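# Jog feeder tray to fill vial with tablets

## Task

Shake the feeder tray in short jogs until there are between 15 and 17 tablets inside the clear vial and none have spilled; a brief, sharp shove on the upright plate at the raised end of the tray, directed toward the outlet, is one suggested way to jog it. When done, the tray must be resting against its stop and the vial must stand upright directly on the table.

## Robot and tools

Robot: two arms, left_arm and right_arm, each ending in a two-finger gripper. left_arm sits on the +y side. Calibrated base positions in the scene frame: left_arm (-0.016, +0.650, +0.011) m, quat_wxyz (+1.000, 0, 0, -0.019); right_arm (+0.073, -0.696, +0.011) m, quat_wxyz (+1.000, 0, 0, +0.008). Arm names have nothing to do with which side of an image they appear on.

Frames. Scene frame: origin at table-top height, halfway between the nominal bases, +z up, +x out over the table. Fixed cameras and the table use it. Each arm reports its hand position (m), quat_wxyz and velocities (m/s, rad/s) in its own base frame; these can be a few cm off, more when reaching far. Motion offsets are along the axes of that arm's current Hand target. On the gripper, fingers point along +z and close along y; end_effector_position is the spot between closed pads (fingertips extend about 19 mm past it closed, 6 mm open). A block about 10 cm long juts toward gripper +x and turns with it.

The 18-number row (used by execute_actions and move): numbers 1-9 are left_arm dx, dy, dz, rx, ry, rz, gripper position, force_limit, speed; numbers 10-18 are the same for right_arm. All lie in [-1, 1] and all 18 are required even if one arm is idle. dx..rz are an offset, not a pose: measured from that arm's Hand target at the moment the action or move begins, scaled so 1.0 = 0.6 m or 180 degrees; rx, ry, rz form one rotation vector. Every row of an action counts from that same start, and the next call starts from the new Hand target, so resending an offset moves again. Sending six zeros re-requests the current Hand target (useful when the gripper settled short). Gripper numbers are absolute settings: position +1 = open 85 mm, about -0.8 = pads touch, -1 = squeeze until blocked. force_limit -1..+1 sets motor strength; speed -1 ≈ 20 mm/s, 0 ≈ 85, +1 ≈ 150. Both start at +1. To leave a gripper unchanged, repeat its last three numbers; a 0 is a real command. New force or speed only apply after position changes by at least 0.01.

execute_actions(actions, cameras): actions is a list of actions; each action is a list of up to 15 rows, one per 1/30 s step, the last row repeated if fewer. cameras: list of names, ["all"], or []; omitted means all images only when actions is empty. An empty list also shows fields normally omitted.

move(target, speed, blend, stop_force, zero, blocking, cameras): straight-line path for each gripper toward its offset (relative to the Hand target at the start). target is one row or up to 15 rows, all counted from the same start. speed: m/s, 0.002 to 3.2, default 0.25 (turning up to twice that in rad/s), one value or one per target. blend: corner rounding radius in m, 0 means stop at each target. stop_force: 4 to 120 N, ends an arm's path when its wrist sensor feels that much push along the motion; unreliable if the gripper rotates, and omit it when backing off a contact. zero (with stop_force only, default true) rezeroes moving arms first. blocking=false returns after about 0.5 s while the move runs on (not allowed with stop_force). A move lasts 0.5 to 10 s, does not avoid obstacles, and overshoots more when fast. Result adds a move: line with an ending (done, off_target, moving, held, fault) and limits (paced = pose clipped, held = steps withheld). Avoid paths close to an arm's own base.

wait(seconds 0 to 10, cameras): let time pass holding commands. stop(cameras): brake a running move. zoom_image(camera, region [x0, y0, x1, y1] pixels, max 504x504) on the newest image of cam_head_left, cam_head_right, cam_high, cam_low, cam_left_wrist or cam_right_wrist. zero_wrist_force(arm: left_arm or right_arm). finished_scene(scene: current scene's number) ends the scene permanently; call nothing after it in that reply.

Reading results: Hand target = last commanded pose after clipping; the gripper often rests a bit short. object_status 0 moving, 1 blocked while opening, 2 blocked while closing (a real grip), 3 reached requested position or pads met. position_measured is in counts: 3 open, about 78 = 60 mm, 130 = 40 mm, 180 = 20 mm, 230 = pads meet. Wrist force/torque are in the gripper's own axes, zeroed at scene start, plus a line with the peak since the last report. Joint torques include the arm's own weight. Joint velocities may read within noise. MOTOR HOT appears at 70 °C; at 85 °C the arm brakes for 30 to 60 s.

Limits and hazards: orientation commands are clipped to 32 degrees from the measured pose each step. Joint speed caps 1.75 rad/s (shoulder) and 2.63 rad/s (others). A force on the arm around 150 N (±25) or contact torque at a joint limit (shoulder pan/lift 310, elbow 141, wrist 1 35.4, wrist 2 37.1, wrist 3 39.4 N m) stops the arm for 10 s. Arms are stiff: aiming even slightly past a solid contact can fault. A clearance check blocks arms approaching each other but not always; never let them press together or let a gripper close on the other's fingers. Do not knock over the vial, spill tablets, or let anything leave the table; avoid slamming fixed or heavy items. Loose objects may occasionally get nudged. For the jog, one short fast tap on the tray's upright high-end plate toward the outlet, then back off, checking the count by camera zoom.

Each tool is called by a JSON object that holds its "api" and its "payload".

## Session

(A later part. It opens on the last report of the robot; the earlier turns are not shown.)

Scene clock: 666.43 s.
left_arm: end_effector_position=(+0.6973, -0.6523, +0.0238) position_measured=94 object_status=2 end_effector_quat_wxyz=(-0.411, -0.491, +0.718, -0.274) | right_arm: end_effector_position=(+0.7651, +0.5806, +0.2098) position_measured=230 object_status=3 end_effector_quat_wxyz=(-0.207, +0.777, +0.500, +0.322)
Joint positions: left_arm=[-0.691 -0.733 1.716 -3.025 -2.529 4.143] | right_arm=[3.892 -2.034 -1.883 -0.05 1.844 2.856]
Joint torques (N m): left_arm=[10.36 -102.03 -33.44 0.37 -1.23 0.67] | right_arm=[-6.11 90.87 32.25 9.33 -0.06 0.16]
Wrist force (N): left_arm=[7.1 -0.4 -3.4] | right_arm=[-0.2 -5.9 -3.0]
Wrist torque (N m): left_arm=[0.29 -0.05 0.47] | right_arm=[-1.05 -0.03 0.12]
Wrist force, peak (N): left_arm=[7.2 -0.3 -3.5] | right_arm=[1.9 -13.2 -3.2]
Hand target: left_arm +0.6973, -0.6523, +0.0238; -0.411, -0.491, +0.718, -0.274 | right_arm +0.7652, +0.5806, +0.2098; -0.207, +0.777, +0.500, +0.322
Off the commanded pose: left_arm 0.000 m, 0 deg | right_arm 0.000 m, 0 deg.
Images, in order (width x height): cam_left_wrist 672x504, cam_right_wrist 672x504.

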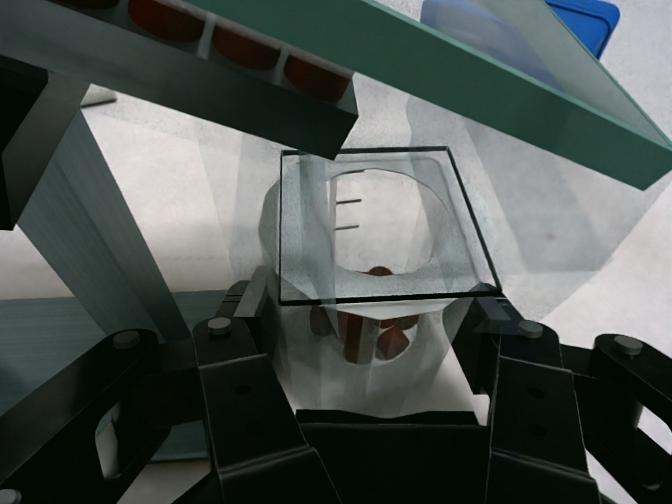

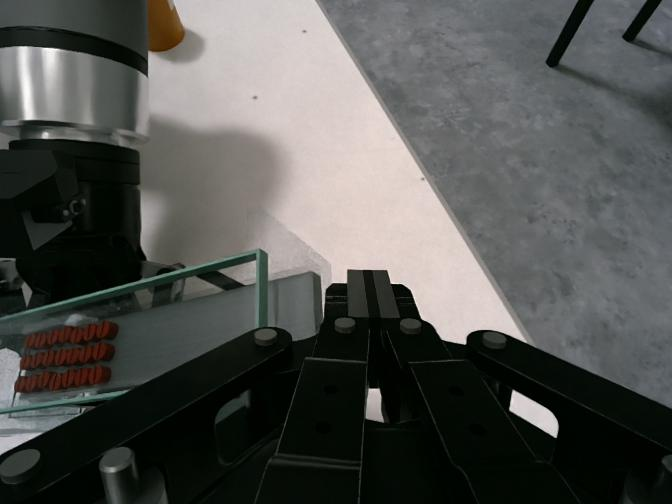

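{"api": "move", "payload": {"target": [[0,0,0,0,0,0,0.5,-1,-1,0,0.05,0,0,0,0,-1,-1,-1],[0,0,-0.2,0,0,0,0.5,-1,-1,0.05,0.12,-0.05,0,0,0,-1,-1,-1]], "cameras": ["cam_left_wrist","cam_right_wrist","cam_low"], "speed": [0.1,0.15]}}

{"api": "zoom_image", "payload": {"camera": "cam_left_wrist", "region": [240, 80, 520, 340]}}

{"api": "zoom_image", "payload": {"camera": "cam_low", "region": [255, 90, 345, 180]}}

Scene clock: 687.87 s.
left_arm: end_effector_position=(+0.7357, -0.5567, +0.0853) position_measured=66 object_status=3 end_effector_quat_wxyz=(-0.411, -0.491, +0.718, -0.274) | right_arm: end_effector_position=(+0.8307, +0.5507, +0.2525) position_measured=230 object_status=3 end_effector_quat_wxyz=(-0.207, +0.777, +0.500, +0.322)
Joint positions: left_arm=[-0.577 -0.851 1.751 -2.784 -2.572 4.332] | right_arm=[3.81 -2.039 -1.771 -0.176 1.9 2.792]
Joint torques (N m): left_arm=[-4.68 -94.55 -47.19 -8.16 0.86 0.67] | right_arm=[12.08 68.48 30.14 9.41 -1.37 2.12]
Wrist force (N): left_arm=[-1.3 0.1 -0.4] | right_arm=[-1.0 -6.2 -3.4]
Wrist torque (N m): left_arm=[0.04 0.22 -0.02] | right_arm=[-1.11 0.18 0.07]
Wrist force, peak (N): left_arm=[7.3 0.2 -3.4] | right_arm=[-0.1 -7.6 -3.1]
Hand target: left_arm +0.7357, -0.5567, +0.0854; -0.411, -0.491, +0.718, -0.274 | right_arm +0.8307, +0.5507, +0.2523; -0.207, +0.777, +0.500, +0.322
Off the commanded pose: left_arm 0.000 m, 0 deg | right_arm 0.000 m, 0 deg.
move: done
Images, in order (width x height): cam_low 504x504, cam_left_wrist 672x504, cam_right_wrist 672x504.

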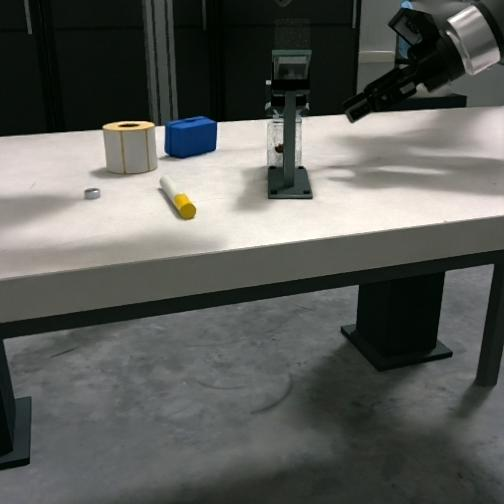

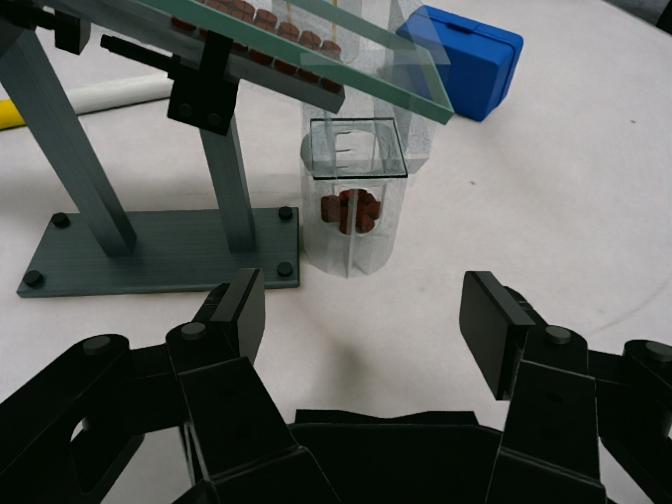

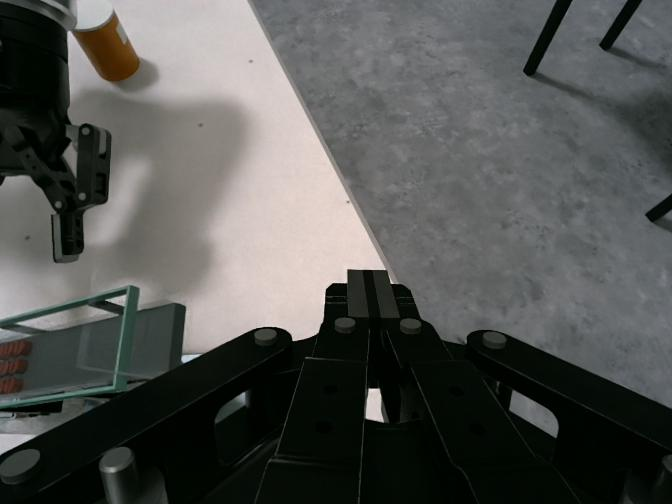

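Scaled by 1.800 from the camera's 672x504 image, which has a finer 960x720 frame.

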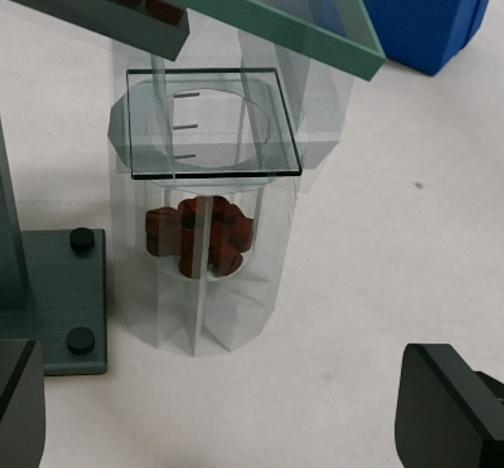

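Scaled by 5.600 from the camera's 504x504 image, which has a finer 720x720 frame.

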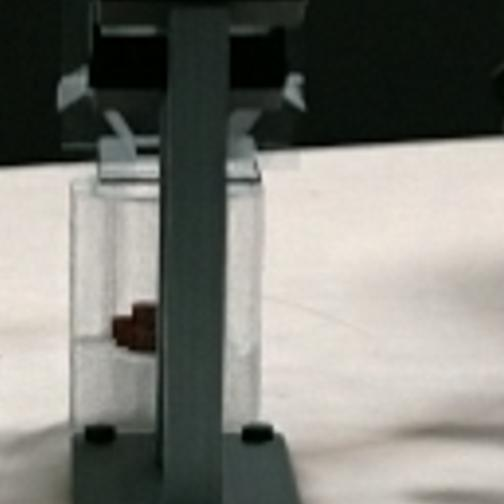

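{"api": "finished_scene", "payload": {"scene": 1}}

The scene is finished: the task was done.


## Next scene

The same job, from a new start.

{"api": "execute_actions", "payload": {"actions": []}}

{"api": "zoom_image", "payload": {"camera": "cam_high", "region": [150, 190, 350, 390]}}

{"api": "zoom_image", "payload": {"camera": "cam_right_wrist", "region": [130, 50, 480, 310]}}

Scene clock: 0.00 s.
left_arm: end_effector_position=(+0.0903, -0.3669, +0.1847) position_measured=3 object_status=3 end_effector_quat_wxyz=(-0.235, +0.473, +0.845, -0.089) | right_arm: end_effector_position=(+0.1992, -0.1785, +0.1166) position_measured=3 object_status=3 end_effector_quat_wxyz=(-0.141, +0.840, +0.516, +0.090)
Joint positions: left_arm=[-1.44 -1.872 2.455 -2.001 -2.057 -0.381] | right_arm=[2.744 -1.034 -2.675 -1.132 1.881 1.622]
Joint velocities: within noise
Joint torques (N m): no reading
Wrist force (N): no reading
Wrist torque (N m): no reading
Wrist force, peak (N): no reading
Hand target: left_arm +0.0903, -0.3669, +0.1847; -0.235, +0.473, +0.845, -0.089 | right_arm +0.1992, -0.1785, +0.1166; -0.141, +0.840, +0.516, +0.090
Tool commands: left_gripper/position=+1.0 left_gripper/force_limit=+1.0 left_gripper/speed=+1.0 right_gripper/position=+1.0 right_gripper/force_limit=+1.0 right_gripper/speed=+1.0

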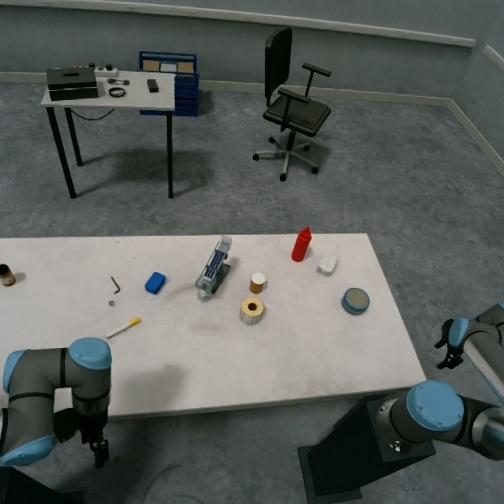

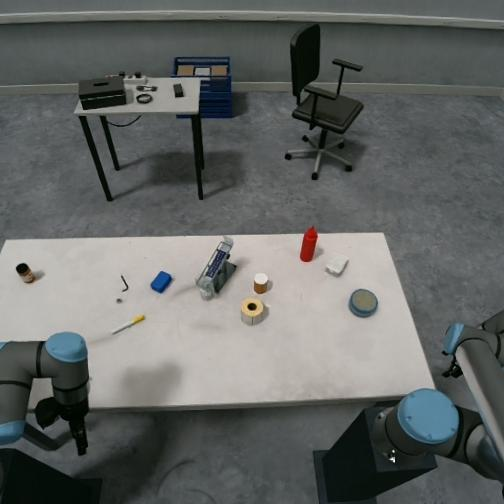

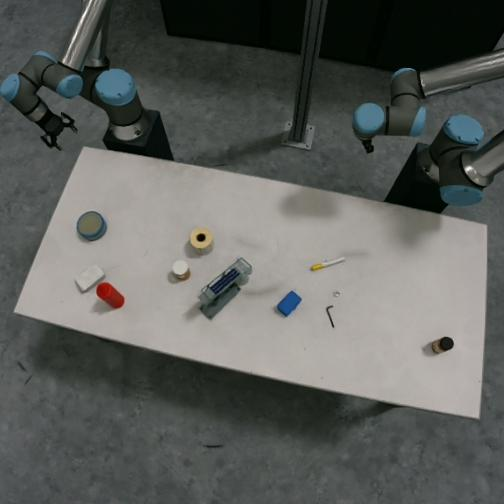

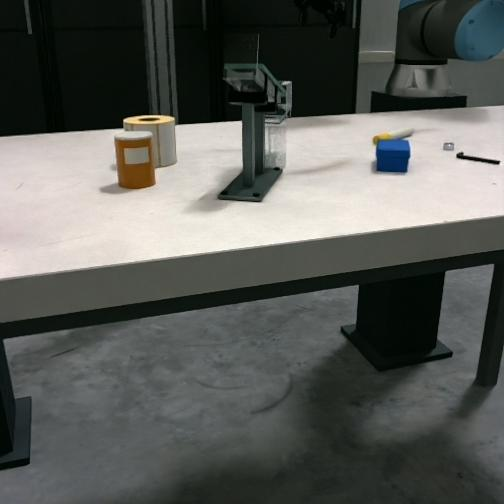

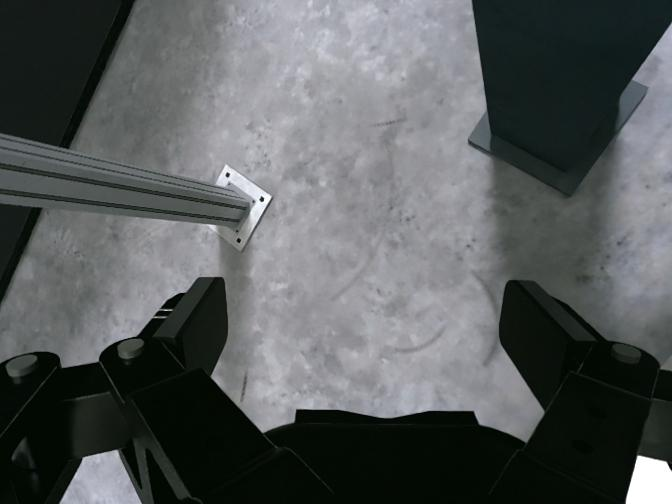

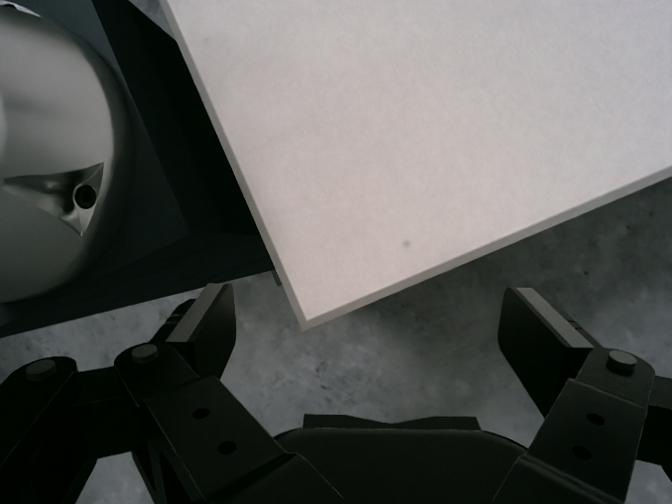

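Scaled by 2.520 from the camera's 504x504 image, which has a finer 720x720 frame.

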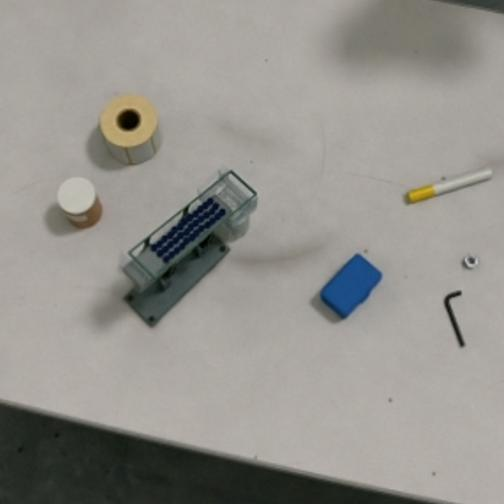

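Scaled by 1.440 from the camera's 672x504 image, which has a finer 960x720 frame.

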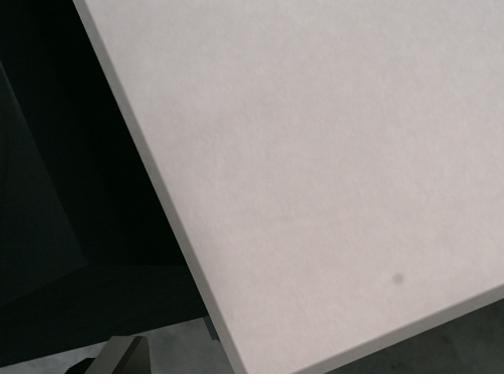

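{"api": "move", "payload": {"target": [[-0.174,0.178,-0.463,0.165,0.0153,-0.2596,0.75,-1,-1,0.6395,0.052,-0.301,-0.03,0.07,0.01,-1,-1,-1],[-0.688,0.604,-0.752,0.3301,0.0307,-0.5192,0.75,-1,-1,0.9545,0.1905,-0.1175,-0.068,0.1563,0.0228,-1,-1,-1],[-0.764,0.6945,-0.54,0.3301,0.0307,-0.5192,0.75,-1,-1,0.9545,0.1905,-0.1175,-0.068,0.1563,0.0228,-1,-1,-1]], "speed": [0.5,0.5,0.3], "blend": [0.06,0.03,0], "cameras": ["cam_left_wrist","cam_high"]}}

{"api": "zoom_image", "payload": {"camera": "cam_left_wrist", "region": [200, 100, 480, 380]}}

Scene clock: 66.27 s.
left_arm: end_effector_position=(+0.7643, -0.5520, +0.1695) position_measured=35 object_status=3 end_effector_quat_wxyz=(-0.438, -0.418, +0.759, -0.240) | right_arm: end_effector_position=(+0.5591, +0.2317, +0.3365) position_measured=230 object_status=3 end_effector_quat_wxyz=(-0.175, +0.821, +0.424, +0.340)
Joint positions: left_arm=[-0.549 -0.915 1.578 -2.206 -2.617 -1.541] | right_arm=[3.694 -1.323 -2.409 -0.236 1.85 2.849]
Joint torques (N m): left_arm=[-19.18 -87.75 -54.52 -3.55 -4.82 1.42] | right_arm=[-12.03 7.45 32.55 8.16 2.3 2.19]
Wrist force (N): left_arm=[-0.6 -1.0 -0.3] | right_arm=[0.1 0.0 -0.5]
Wrist torque (N m): left_arm=[-0.10 0.15 0.26] | right_arm=[0.17 0.14 -0.25]
Wrist force, peak (N): left_arm=[0.0 -4.2 -2.8] | right_arm=[-3.4 -0.4 1.7]
Hand target: left_arm +0.7643, -0.5520, +0.1695; -0.438, -0.418, +0.759, -0.240 | right_arm +0.5591, +0.2317, +0.3365; -0.175, +0.821, +0.424, +0.340
Off the commanded pose: left_arm 0.000 m, 0 deg | right_arm 0.000 m, 0 deg.
move: done
Images, in order (width x height): cam_high 504x504, cam_left_wrist 672x504.

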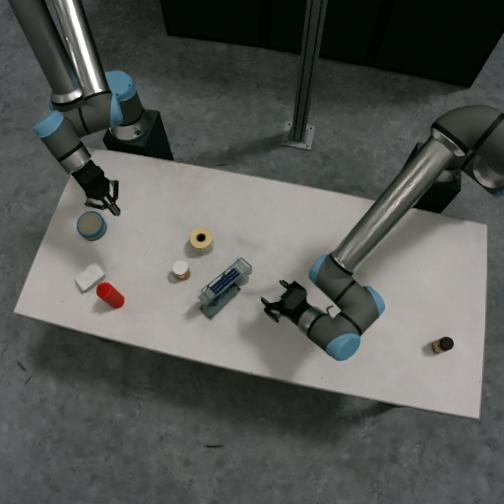

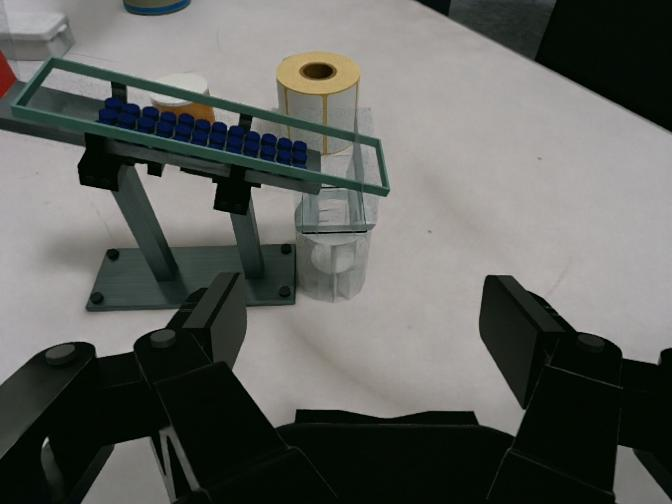

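Scaled by 1.800 from the camera's 672x504 image, which has a finer 960x720 frame.

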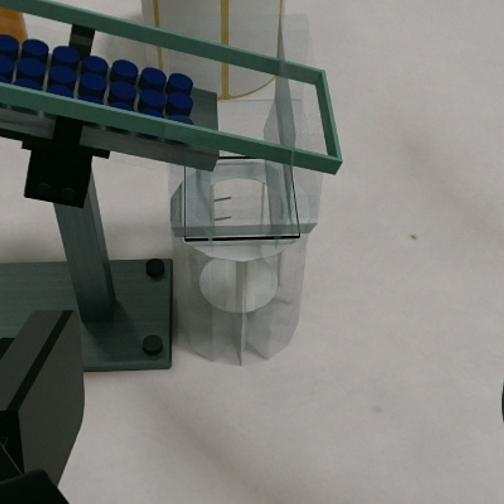

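{"api": "move", "payload": {"target": [[-0.094,-0.0183,0.1542,0,0,0,0.75,-1,-1,0.365,0.082,0.451,0,0,0,-1,-1,-1],[-0.094,-0.0183,0.3208,0,0,0,0.75,-1,-1,0.257,0.0517,0.5553,0,0,0,-1,-1,-1],[-0.094,-0.0183,0.3208,0,0,0,-1,-1,-1,0.257,0.0517,0.5553,0,0,0,-1,-1,-1],[-0.0898,-0.0183,0.328,0,0,0,-1,-1,-1,0.257,0.0517,0.5553,0,0,0,-1,-1,-1]], "speed": [0.3,0.15,0.1,0.05], "blend": [0.01,0,0,0], "cameras": ["cam_left_wrist","cam_right_wrist","cam_low"]}}

{"api": "zoom_image", "payload": {"camera": "cam_low", "region": [200, 0, 360, 200]}}

Scene clock: 110.73 s.
left_arm: end_effector_position=(+0.6966, -0.6790, +0.0243) position_measured=94 object_status=2 end_effector_quat_wxyz=(-0.438, -0.418, +0.759, -0.240) | right_arm: end_effector_position=(+0.7838, +0.4947, +0.2097) position_measured=230 object_status=3 end_effector_quat_wxyz=(-0.175, +0.821, +0.424, +0.340)
Joint positions: left_arm=[-0.701 -0.718 1.61 -2.693 -2.602 -1.839] | right_arm=[3.838 -1.983 -1.971 0.01 1.751 2.957]
Joint torques (N m): left_arm=[-4.11 -96.78 -48.55 -6.17 0.48 1.19] | right_arm=[-9.96 95 50.38 6.35 1.03 -0.99]
Wrist force (N): left_arm=[-1.0 -0.3 -0.3] | right_arm=[0.1 0.6 -1.1]
Wrist torque (N m): left_arm=[-0.01 0.17 0.24] | right_arm=[0.25 0.06 -0.17]
Wrist force, peak (N): left_arm=[-1.1 -0.1 3.0] | right_arm=[-2.1 -0.8 -3.9]
Hand target: left_arm +0.6966, -0.6790, +0.0243; -0.438, -0.418, +0.759, -0.240 | right_arm +0.7838, +0.4947, +0.2097; -0.175, +0.821, +0.424, +0.340
Off the commanded pose: left_arm 0.000 m, 0 deg | right_arm 0.000 m, 0 deg.
move: done
Images, in order (width x height): cam_low 504x504, cam_left_wrist 672x504, cam_right_wrist 672x504.

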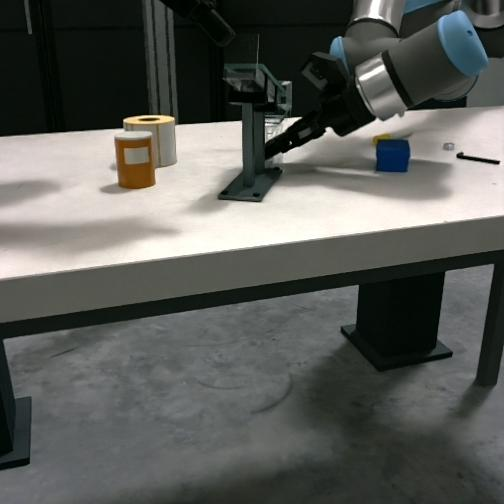

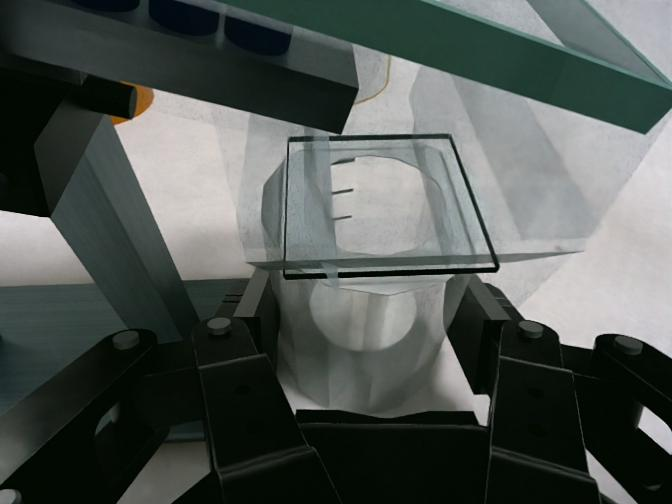

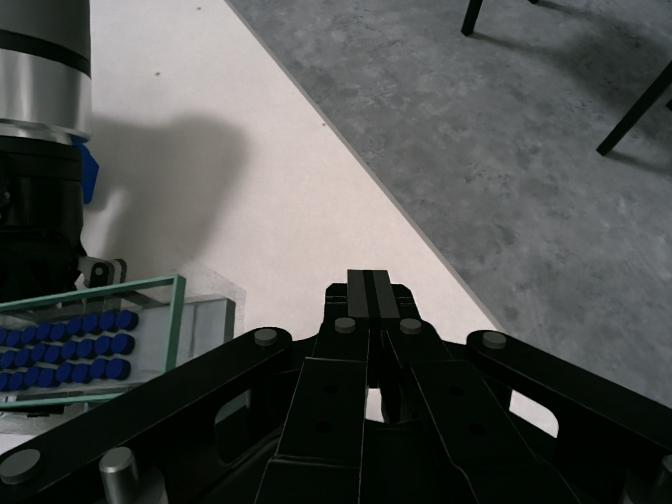

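Scaled by 2.520 from the camera's 504x504 image, which has a finer 720x720 frame.

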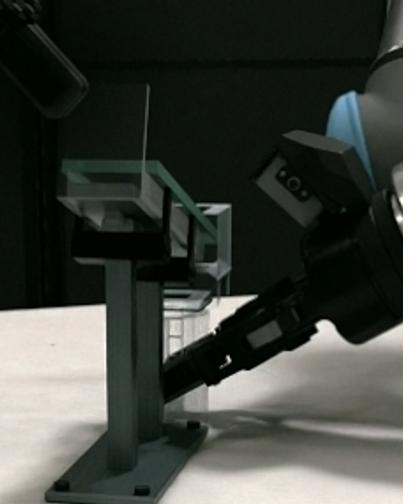

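{"api": "move", "payload": {"target": [[0,0,0,0,0,0,-1,-1,-1,0,-0.053,0,0,0,0,-1,-1,-1],[0,0,0,0,0,0,-1,-1,-1,0,-0.11,0,0,0,0,-1,-1,-1]], "speed": [0.06,0.015], "stop_force": 4, "cameras": ["cam_left_wrist","cam_right_wrist"]}}

{"api": "zoom_image", "payload": {"camera": "cam_right_wrist", "region": [0, 200, 450, 450]}}

Scene clock: 125.97 s.
left_arm: end_effector_position=(+0.6966, -0.6790, +0.0243) position_measured=94 object_status=2 end_effector_quat_wxyz=(-0.438, -0.418, +0.759, -0.240) | right_arm: end_effector_position=(+0.7366, +0.5282, +0.2097) position_measured=230 object_status=3 end_effector_quat_wxyz=(-0.175, +0.821, +0.424, +0.340)
Joint positions: left_arm=[-0.701 -0.718 1.61 -2.693 -2.602 -1.839] | right_arm=[3.918 -1.952 -2.022 0.039 1.695 3.015]
Joint torques (N m): left_arm=[8.94 -107.61 -45.69 -0.27 -2.87 1.3] | right_arm=[-9.08 53.05 47.88 1.78 2.53 -1.14]
Wrist force (N): left_arm=[-0.9 -0.6 0.2] | right_arm=[1.3 2.3 -1.6]
Wrist torque (N m): left_arm=[-0.03 0.16 0.24] | right_arm=[0.13 -0.05 -0.24]
Wrist force, peak (N): left_arm=[-1.0 -0.9 0.1] | right_arm=[0.1 4.7 -0.5]
Hand target: left_arm +0.6966, -0.6790, +0.0243; -0.438, -0.418, +0.759, -0.240 | right_arm +0.7366, +0.5282, +0.2097; -0.175, +0.821, +0.424, +0.340 (not the last commanded pose)
Off the commanded pose: left_arm 0.000 m, 0 deg | right_arm 0.008 m, 0 deg.
move: contact (right_arm); path passed 1 of 2 targets
Images, in order (width x height): cam_left_wrist 672x504, cam_right_wrist 672x504.

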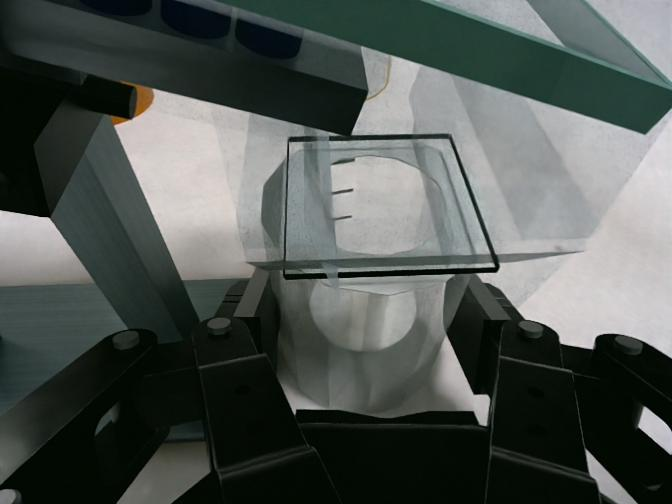

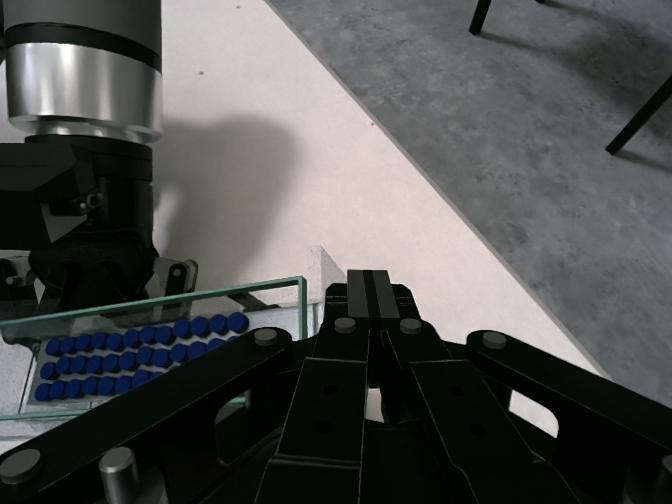

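Scaled by 1.120 from the camera's 672x504 image, which has a finer 960x720 frame.

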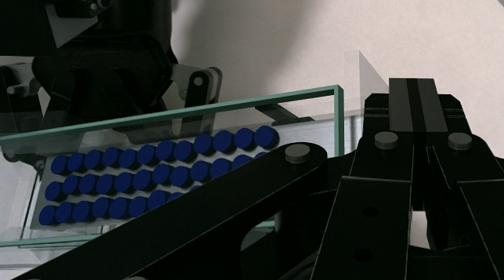

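{"api": "execute_actions", "payload": {"actions": [[[0,0,0,0,0,0,-1,-1,-1,0,0.01,0,0,0,0,-1,-1,-1],[0,0,0,0,0,0,-1,-1,-1,0,0.02,0,0,0,0,-1,-1,-1]],[[0,0,0,0,0,0,-1,-1,-1,0,-0.004,0,0,0,0,-1,-1,-1],[0,0,0,0,0,0,-1,-1,-1,0,-0.008,0,0,0,0,-1,-1,-1],[0,0,0,0,0,0,-1,-1,-1,0,-0.012,0,0,0,0,-1,-1,-1],[0,0,0,0,0,0,-1,-1,-1,0,-0.016,0,0,0,0,-1,-1,-1],[0,0,0,0,0,0,-1,-1,-1,0,-0.02,0,0,0,0,-1,-1,-1],[0,0,0,0,0,0,-1,-1,-1,0,-0.03,0,0,0,0,-1,-1,-1],[0,0,0,0,0,0,-1,-1,-1,0,-0.03,0,0,0,0,-1,-1,-1],[0,0,0,0,0,0,-1,-1,-1,0,-0.02,0,0,0,0,-1,-1,-1],[0,0,0,0,0,0,-1,-1,-1,0,0,0,0,0,0,-1,-1,-1]],[[0,0,0,0,0,0,-1,-1,-1,0,-0.004,0,0,0,0,-1,-1,-1],[0,0,0,0,0,0,-1,-1,-1,0,-0.008,0,0,0,0,-1,-1,-1],[0,0,0,0,0,0,-1,-1,-1,0,-0.012,0,0,0,0,-1,-1,-1],[0,0,0,0,0,0,-1,-1,-1,0,-0.016,0,0,0,0,-1,-1,-1],[0,0,0,0,0,0,-1,-1,-1,0,-0.02,0,0,0,0,-1,-1,-1],[0,0,0,0,0,0,-1,-1,-1,0,-0.03,0,0,0,0,-1,-1,-1],[0,0,0,0,0,0,-1,-1,-1,0,-0.03,0,0,0,0,-1,-1,-1],[0,0,0,0,0,0,-1,-1,-1,0,-0.02,0,0,0,0,-1,-1,-1],[0,0,0,0,0,0,-1,-1,-1,0,0,0,0,0,0,-1,-1,-1]]], "cameras": ["cam_left_wrist","cam_right_wrist"]}}

{"api": "zoom_image", "payload": {"camera": "cam_right_wrist", "region": [0, 280, 240, 440]}}

Scene clock: 157.17 s.
left_arm: end_effector_position=(+0.6966, -0.6790, +0.0243) position_measured=94 object_status=2 end_effector_quat_wxyz=(-0.438, -0.418, +0.759, -0.240) | right_arm: end_effector_position=(+0.7463, +0.5213, +0.2096) position_measured=230 object_status=3 end_effector_quat_wxyz=(-0.175, +0.821, +0.424, +0.340)
Joint positions: left_arm=[-0.701 -0.718 1.61 -2.693 -2.602 -1.839] | right_arm=[3.901 -1.958 -2.012 0.033 1.707 3.003]
Joint torques (N m): left_arm=[9.28 -108.68 -46.6 -0.83 -2.52 1.11] | right_arm=[-7.65 87.86 27.22 8.82 0.86 -0.35]
Wrist force (N): left_arm=[-0.6 -0.6 0.0] | right_arm=[2.0 0.5 -0.8]
Wrist torque (N m): left_arm=[-0.04 0.11 0.24] | right_arm=[0.15 -0.30 -0.04]
Wrist force, peak (N): left_arm=[-1.1 -0.8 0.3] | right_arm=[2.1 9.9 -0.6]
Hand target: left_arm +0.6966, -0.6790, +0.0243; -0.438, -0.418, +0.759, -0.240 | right_arm +0.7463, +0.5213, +0.2097; -0.175, +0.821, +0.424, +0.340
Off the commanded pose: left_arm 0.000 m, 0 deg | right_arm 0.000 m, 0 deg.
Images, in order (width x height): cam_left_wrist 672x504, cam_right_wrist 672x504.

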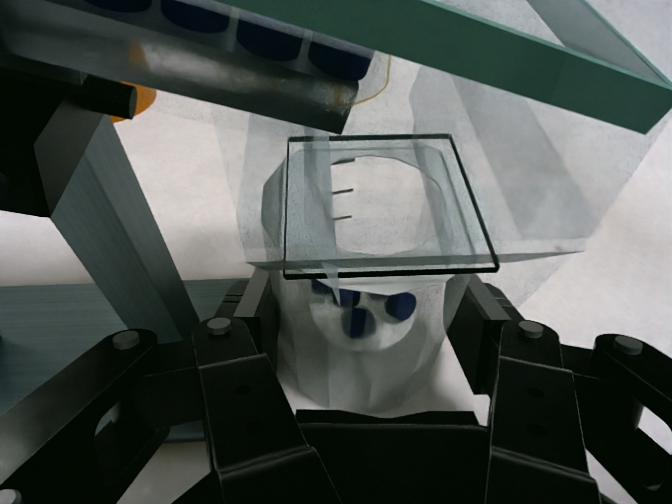

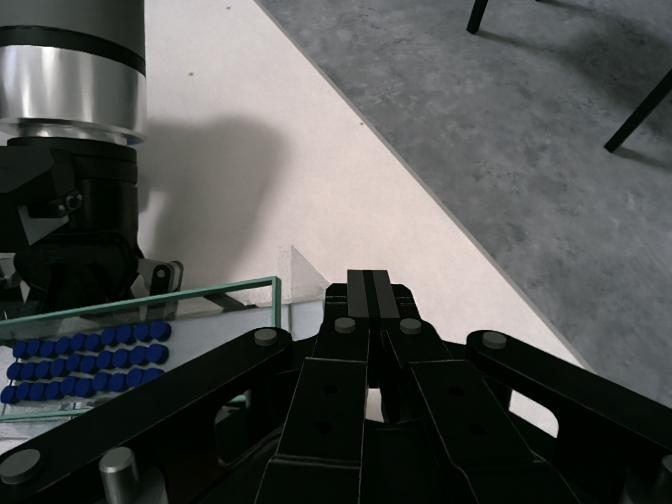

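Scaled by 2.100 from the camera's 672x504 image, which has a finer 960x720 frame.

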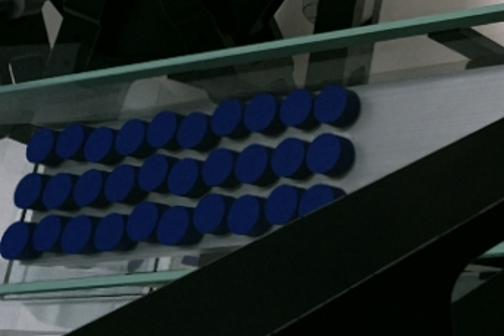

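{"api": "execute_actions", "payload": {"actions": [[[0,0,0,0,0,0,-1,-1,-1,0,-0.004,0,0,0,0,-1,-1,-1],[0,0,0,0,0,0,-1,-1,-1,0,-0.008,0,0,0,0,-1,-1,-1],[0,0,0,0,0,0,-1,-1,-1,0,-0.012,0,0,0,0,-1,-1,-1],[0,0,0,0,0,0,-1,-1,-1,0,-0.016,0,0,0,0,-1,-1,-1],[0,0,0,0,0,0,-1,-1,-1,0,-0.02,0,0,0,0,-1,-1,-1],[0,0,0,0,0,0,-1,-1,-1,0,-0.03,0,0,0,0,-1,-1,-1],[0,0,0,0,0,0,-1,-1,-1,0,-0.03,0,0,0,0,-1,-1,-1],[0,0,0,0,0,0,-1,-1,-1,0,-0.02,0,0,0,0,-1,-1,-1],[0,0,0,0,0,0,-1,-1,-1,0,0,0,0,0,0,-1,-1,-1]],[[0,0,0,0,0,0,-1,-1,-1,0,-0.004,0,0,0,0,-1,-1,-1],[0,0,0,0,0,0,-1,-1,-1,0,-0.008,0,0,0,0,-1,-1,-1],[0,0,0,0,0,0,-1,-1,-1,0,-0.012,0,0,0,0,-1,-1,-1],[0,0,0,0,0,0,-1,-1,-1,0,-0.016,0,0,0,0,-1,-1,-1],[0,0,0,0,0,0,-1,-1,-1,0,-0.02,0,0,0,0,-1,-1,-1],[0,0,0,0,0,0,-1,-1,-1,0,-0.03,0,0,0,0,-1,-1,-1],[0,0,0,0,0,0,-1,-1,-1,0,-0.03,0,0,0,0,-1,-1,-1],[0,0,0,0,0,0,-1,-1,-1,0,-0.02,0,0,0,0,-1,-1,-1],[0,0,0,0,0,0,-1,-1,-1,0,0,0,0,0,0,-1,-1,-1]]], "cameras": ["cam_left_wrist","cam_right_wrist"]}}

{"api": "zoom_image", "payload": {"camera": "cam_right_wrist", "region": [0, 280, 240, 440]}}

{"api": "zoom_image", "payload": {"camera": "cam_left_wrist", "region": [240, 140, 520, 400]}}

Scene clock: 175.10 s.
left_arm: end_effector_position=(+0.6966, -0.6790, +0.0243) position_measured=94 object_status=2 end_effector_quat_wxyz=(-0.438, -0.418, +0.759, -0.240) | right_arm: end_effector_position=(+0.7463, +0.5213, +0.2096) position_measured=230 object_status=3 end_effector_quat_wxyz=(-0.175, +0.821, +0.424, +0.340)
Joint positions: left_arm=[-0.701 -0.718 1.61 -2.693 -2.602 -1.839] | right_arm=[3.901 -1.958 -2.012 0.033 1.707 3.003]
Joint torques (N m): left_arm=[8.52 -107.1 -44.67 -1.26 -3.06 0.8] | right_arm=[-8.46 88.79 26.74 8.9 0.8 -0.37]
Wrist force (N): left_arm=[-0.6 -0.6 -0.3] | right_arm=[1.1 1.6 -1.1]
Wrist torque (N m): left_arm=[-0.05 0.10 0.23] | right_arm=[0.34 -0.15 -0.03]
Wrist force, peak (N): left_arm=[-1.3 -0.5 0.1] | right_arm=[1.5 9.5 -0.6]
Hand target: left_arm +0.6966, -0.6790, +0.0243; -0.438, -0.418, +0.759, -0.240 | right_arm +0.7463, +0.5213, +0.2097; -0.175, +0.821, +0.424, +0.340
Off the commanded pose: left_arm 0.000 m, 0 deg | right_arm 0.000 m, 0 deg.
Images, in order (width x height): cam_left_wrist 672x504, cam_right_wrist 672x504.

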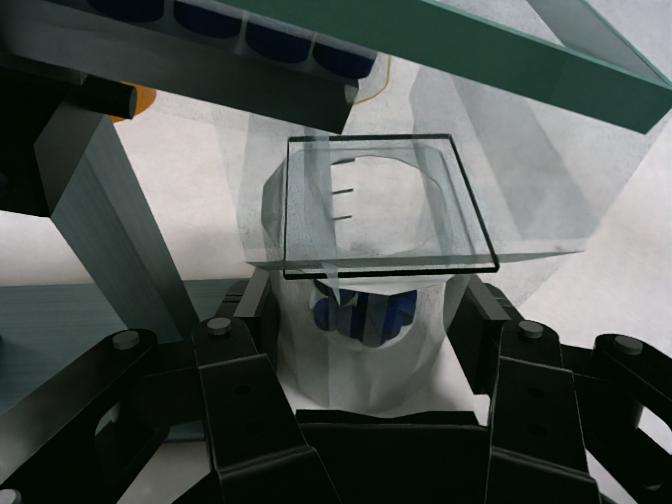

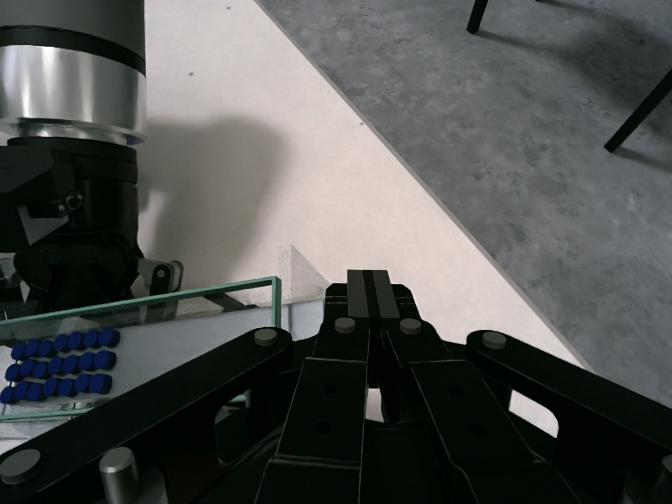

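Scaled by 2.100 from the camera's 672x504 image, which has a finer 960x720 frame.

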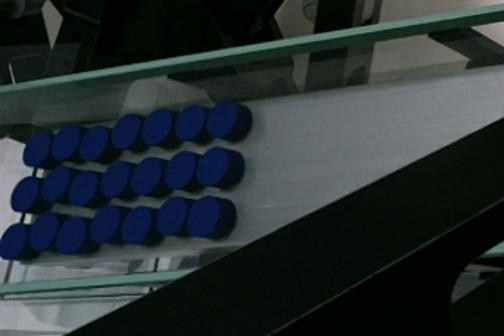

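Scaled by 1.800 from the camera's 672x504 image, which has a finer 960x720 frame.

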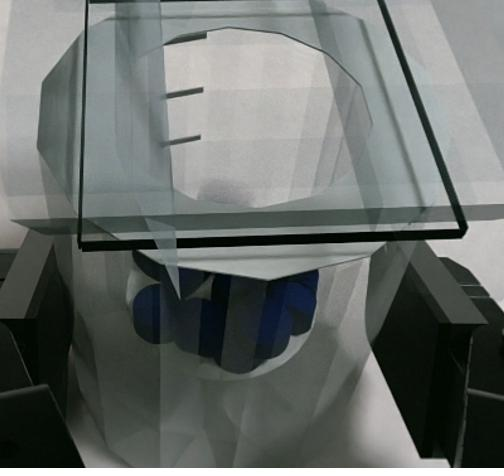

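{"api": "move", "payload": {"target": [[0,0,0,0,0,0,0.5,-1,-1,0,0.05,0,0,0,0,-1,-1,-1],[0,0,-0.18,0,0,0,0.5,-1,-1,0.03,0.1,-0.03,0,0,0,-1,-1,-1]], "cameras": ["cam_left_wrist"], "speed": [0.1,0.2]}}

Scene clock: 188.83 s.
left_arm: end_effector_position=(+0.7468, -0.6001, +0.0785) position_measured=66 object_status=3 end_effector_quat_wxyz=(-0.438, -0.418, +0.759, -0.241) | right_arm: end_effector_position=(+0.7953, +0.4865, +0.2354) position_measured=230 object_status=3 end_effector_quat_wxyz=(-0.175, +0.821, +0.424, +0.340)
Joint positions: left_arm=[-0.602 -0.801 1.596 -2.429 -2.616 -1.646] | right_arm=[3.819 -1.959 -1.945 -0.043 1.764 2.943]
Joint torques (N m): left_arm=[-2.32 -104.96 -25.82 -6.49 0.38 1.11] | right_arm=[9.39 58.28 27.61 9.12 -1.22 2.23]
Wrist force (N): left_arm=[-1.0 -0.2 -0.5] | right_arm=[0.8 1.3 -0.6]
Wrist torque (N m): left_arm=[-0.03 0.19 -0.01] | right_arm=[0.38 -0.02 0.02]
Wrist force, peak (N): left_arm=[-0.9 -0.3 -4.2] | right_arm=[1.3 2.4 -1.4]
Hand target: left_arm +0.7467, -0.6000, +0.0784; -0.438, -0.418, +0.759, -0.240 | right_arm +0.7953, +0.4865, +0.2352; -0.175, +0.821, +0.424, +0.340
Off the commanded pose: left_arm 0.000 m, 0 deg | right_arm 0.000 m, 0 deg.
move: done
Images, in order (width x height): cam_left_wrist 672x504.

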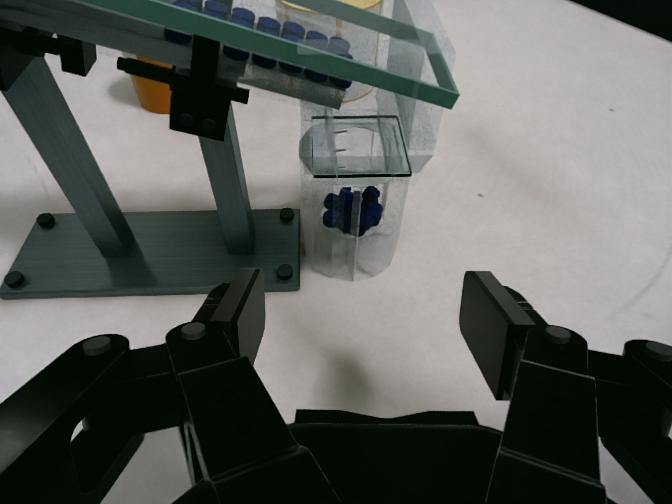

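Vial upright, nothing spilled.

{"api": "finished_scene", "payload": {"scene": 2}}

The scene is finished: the task was done.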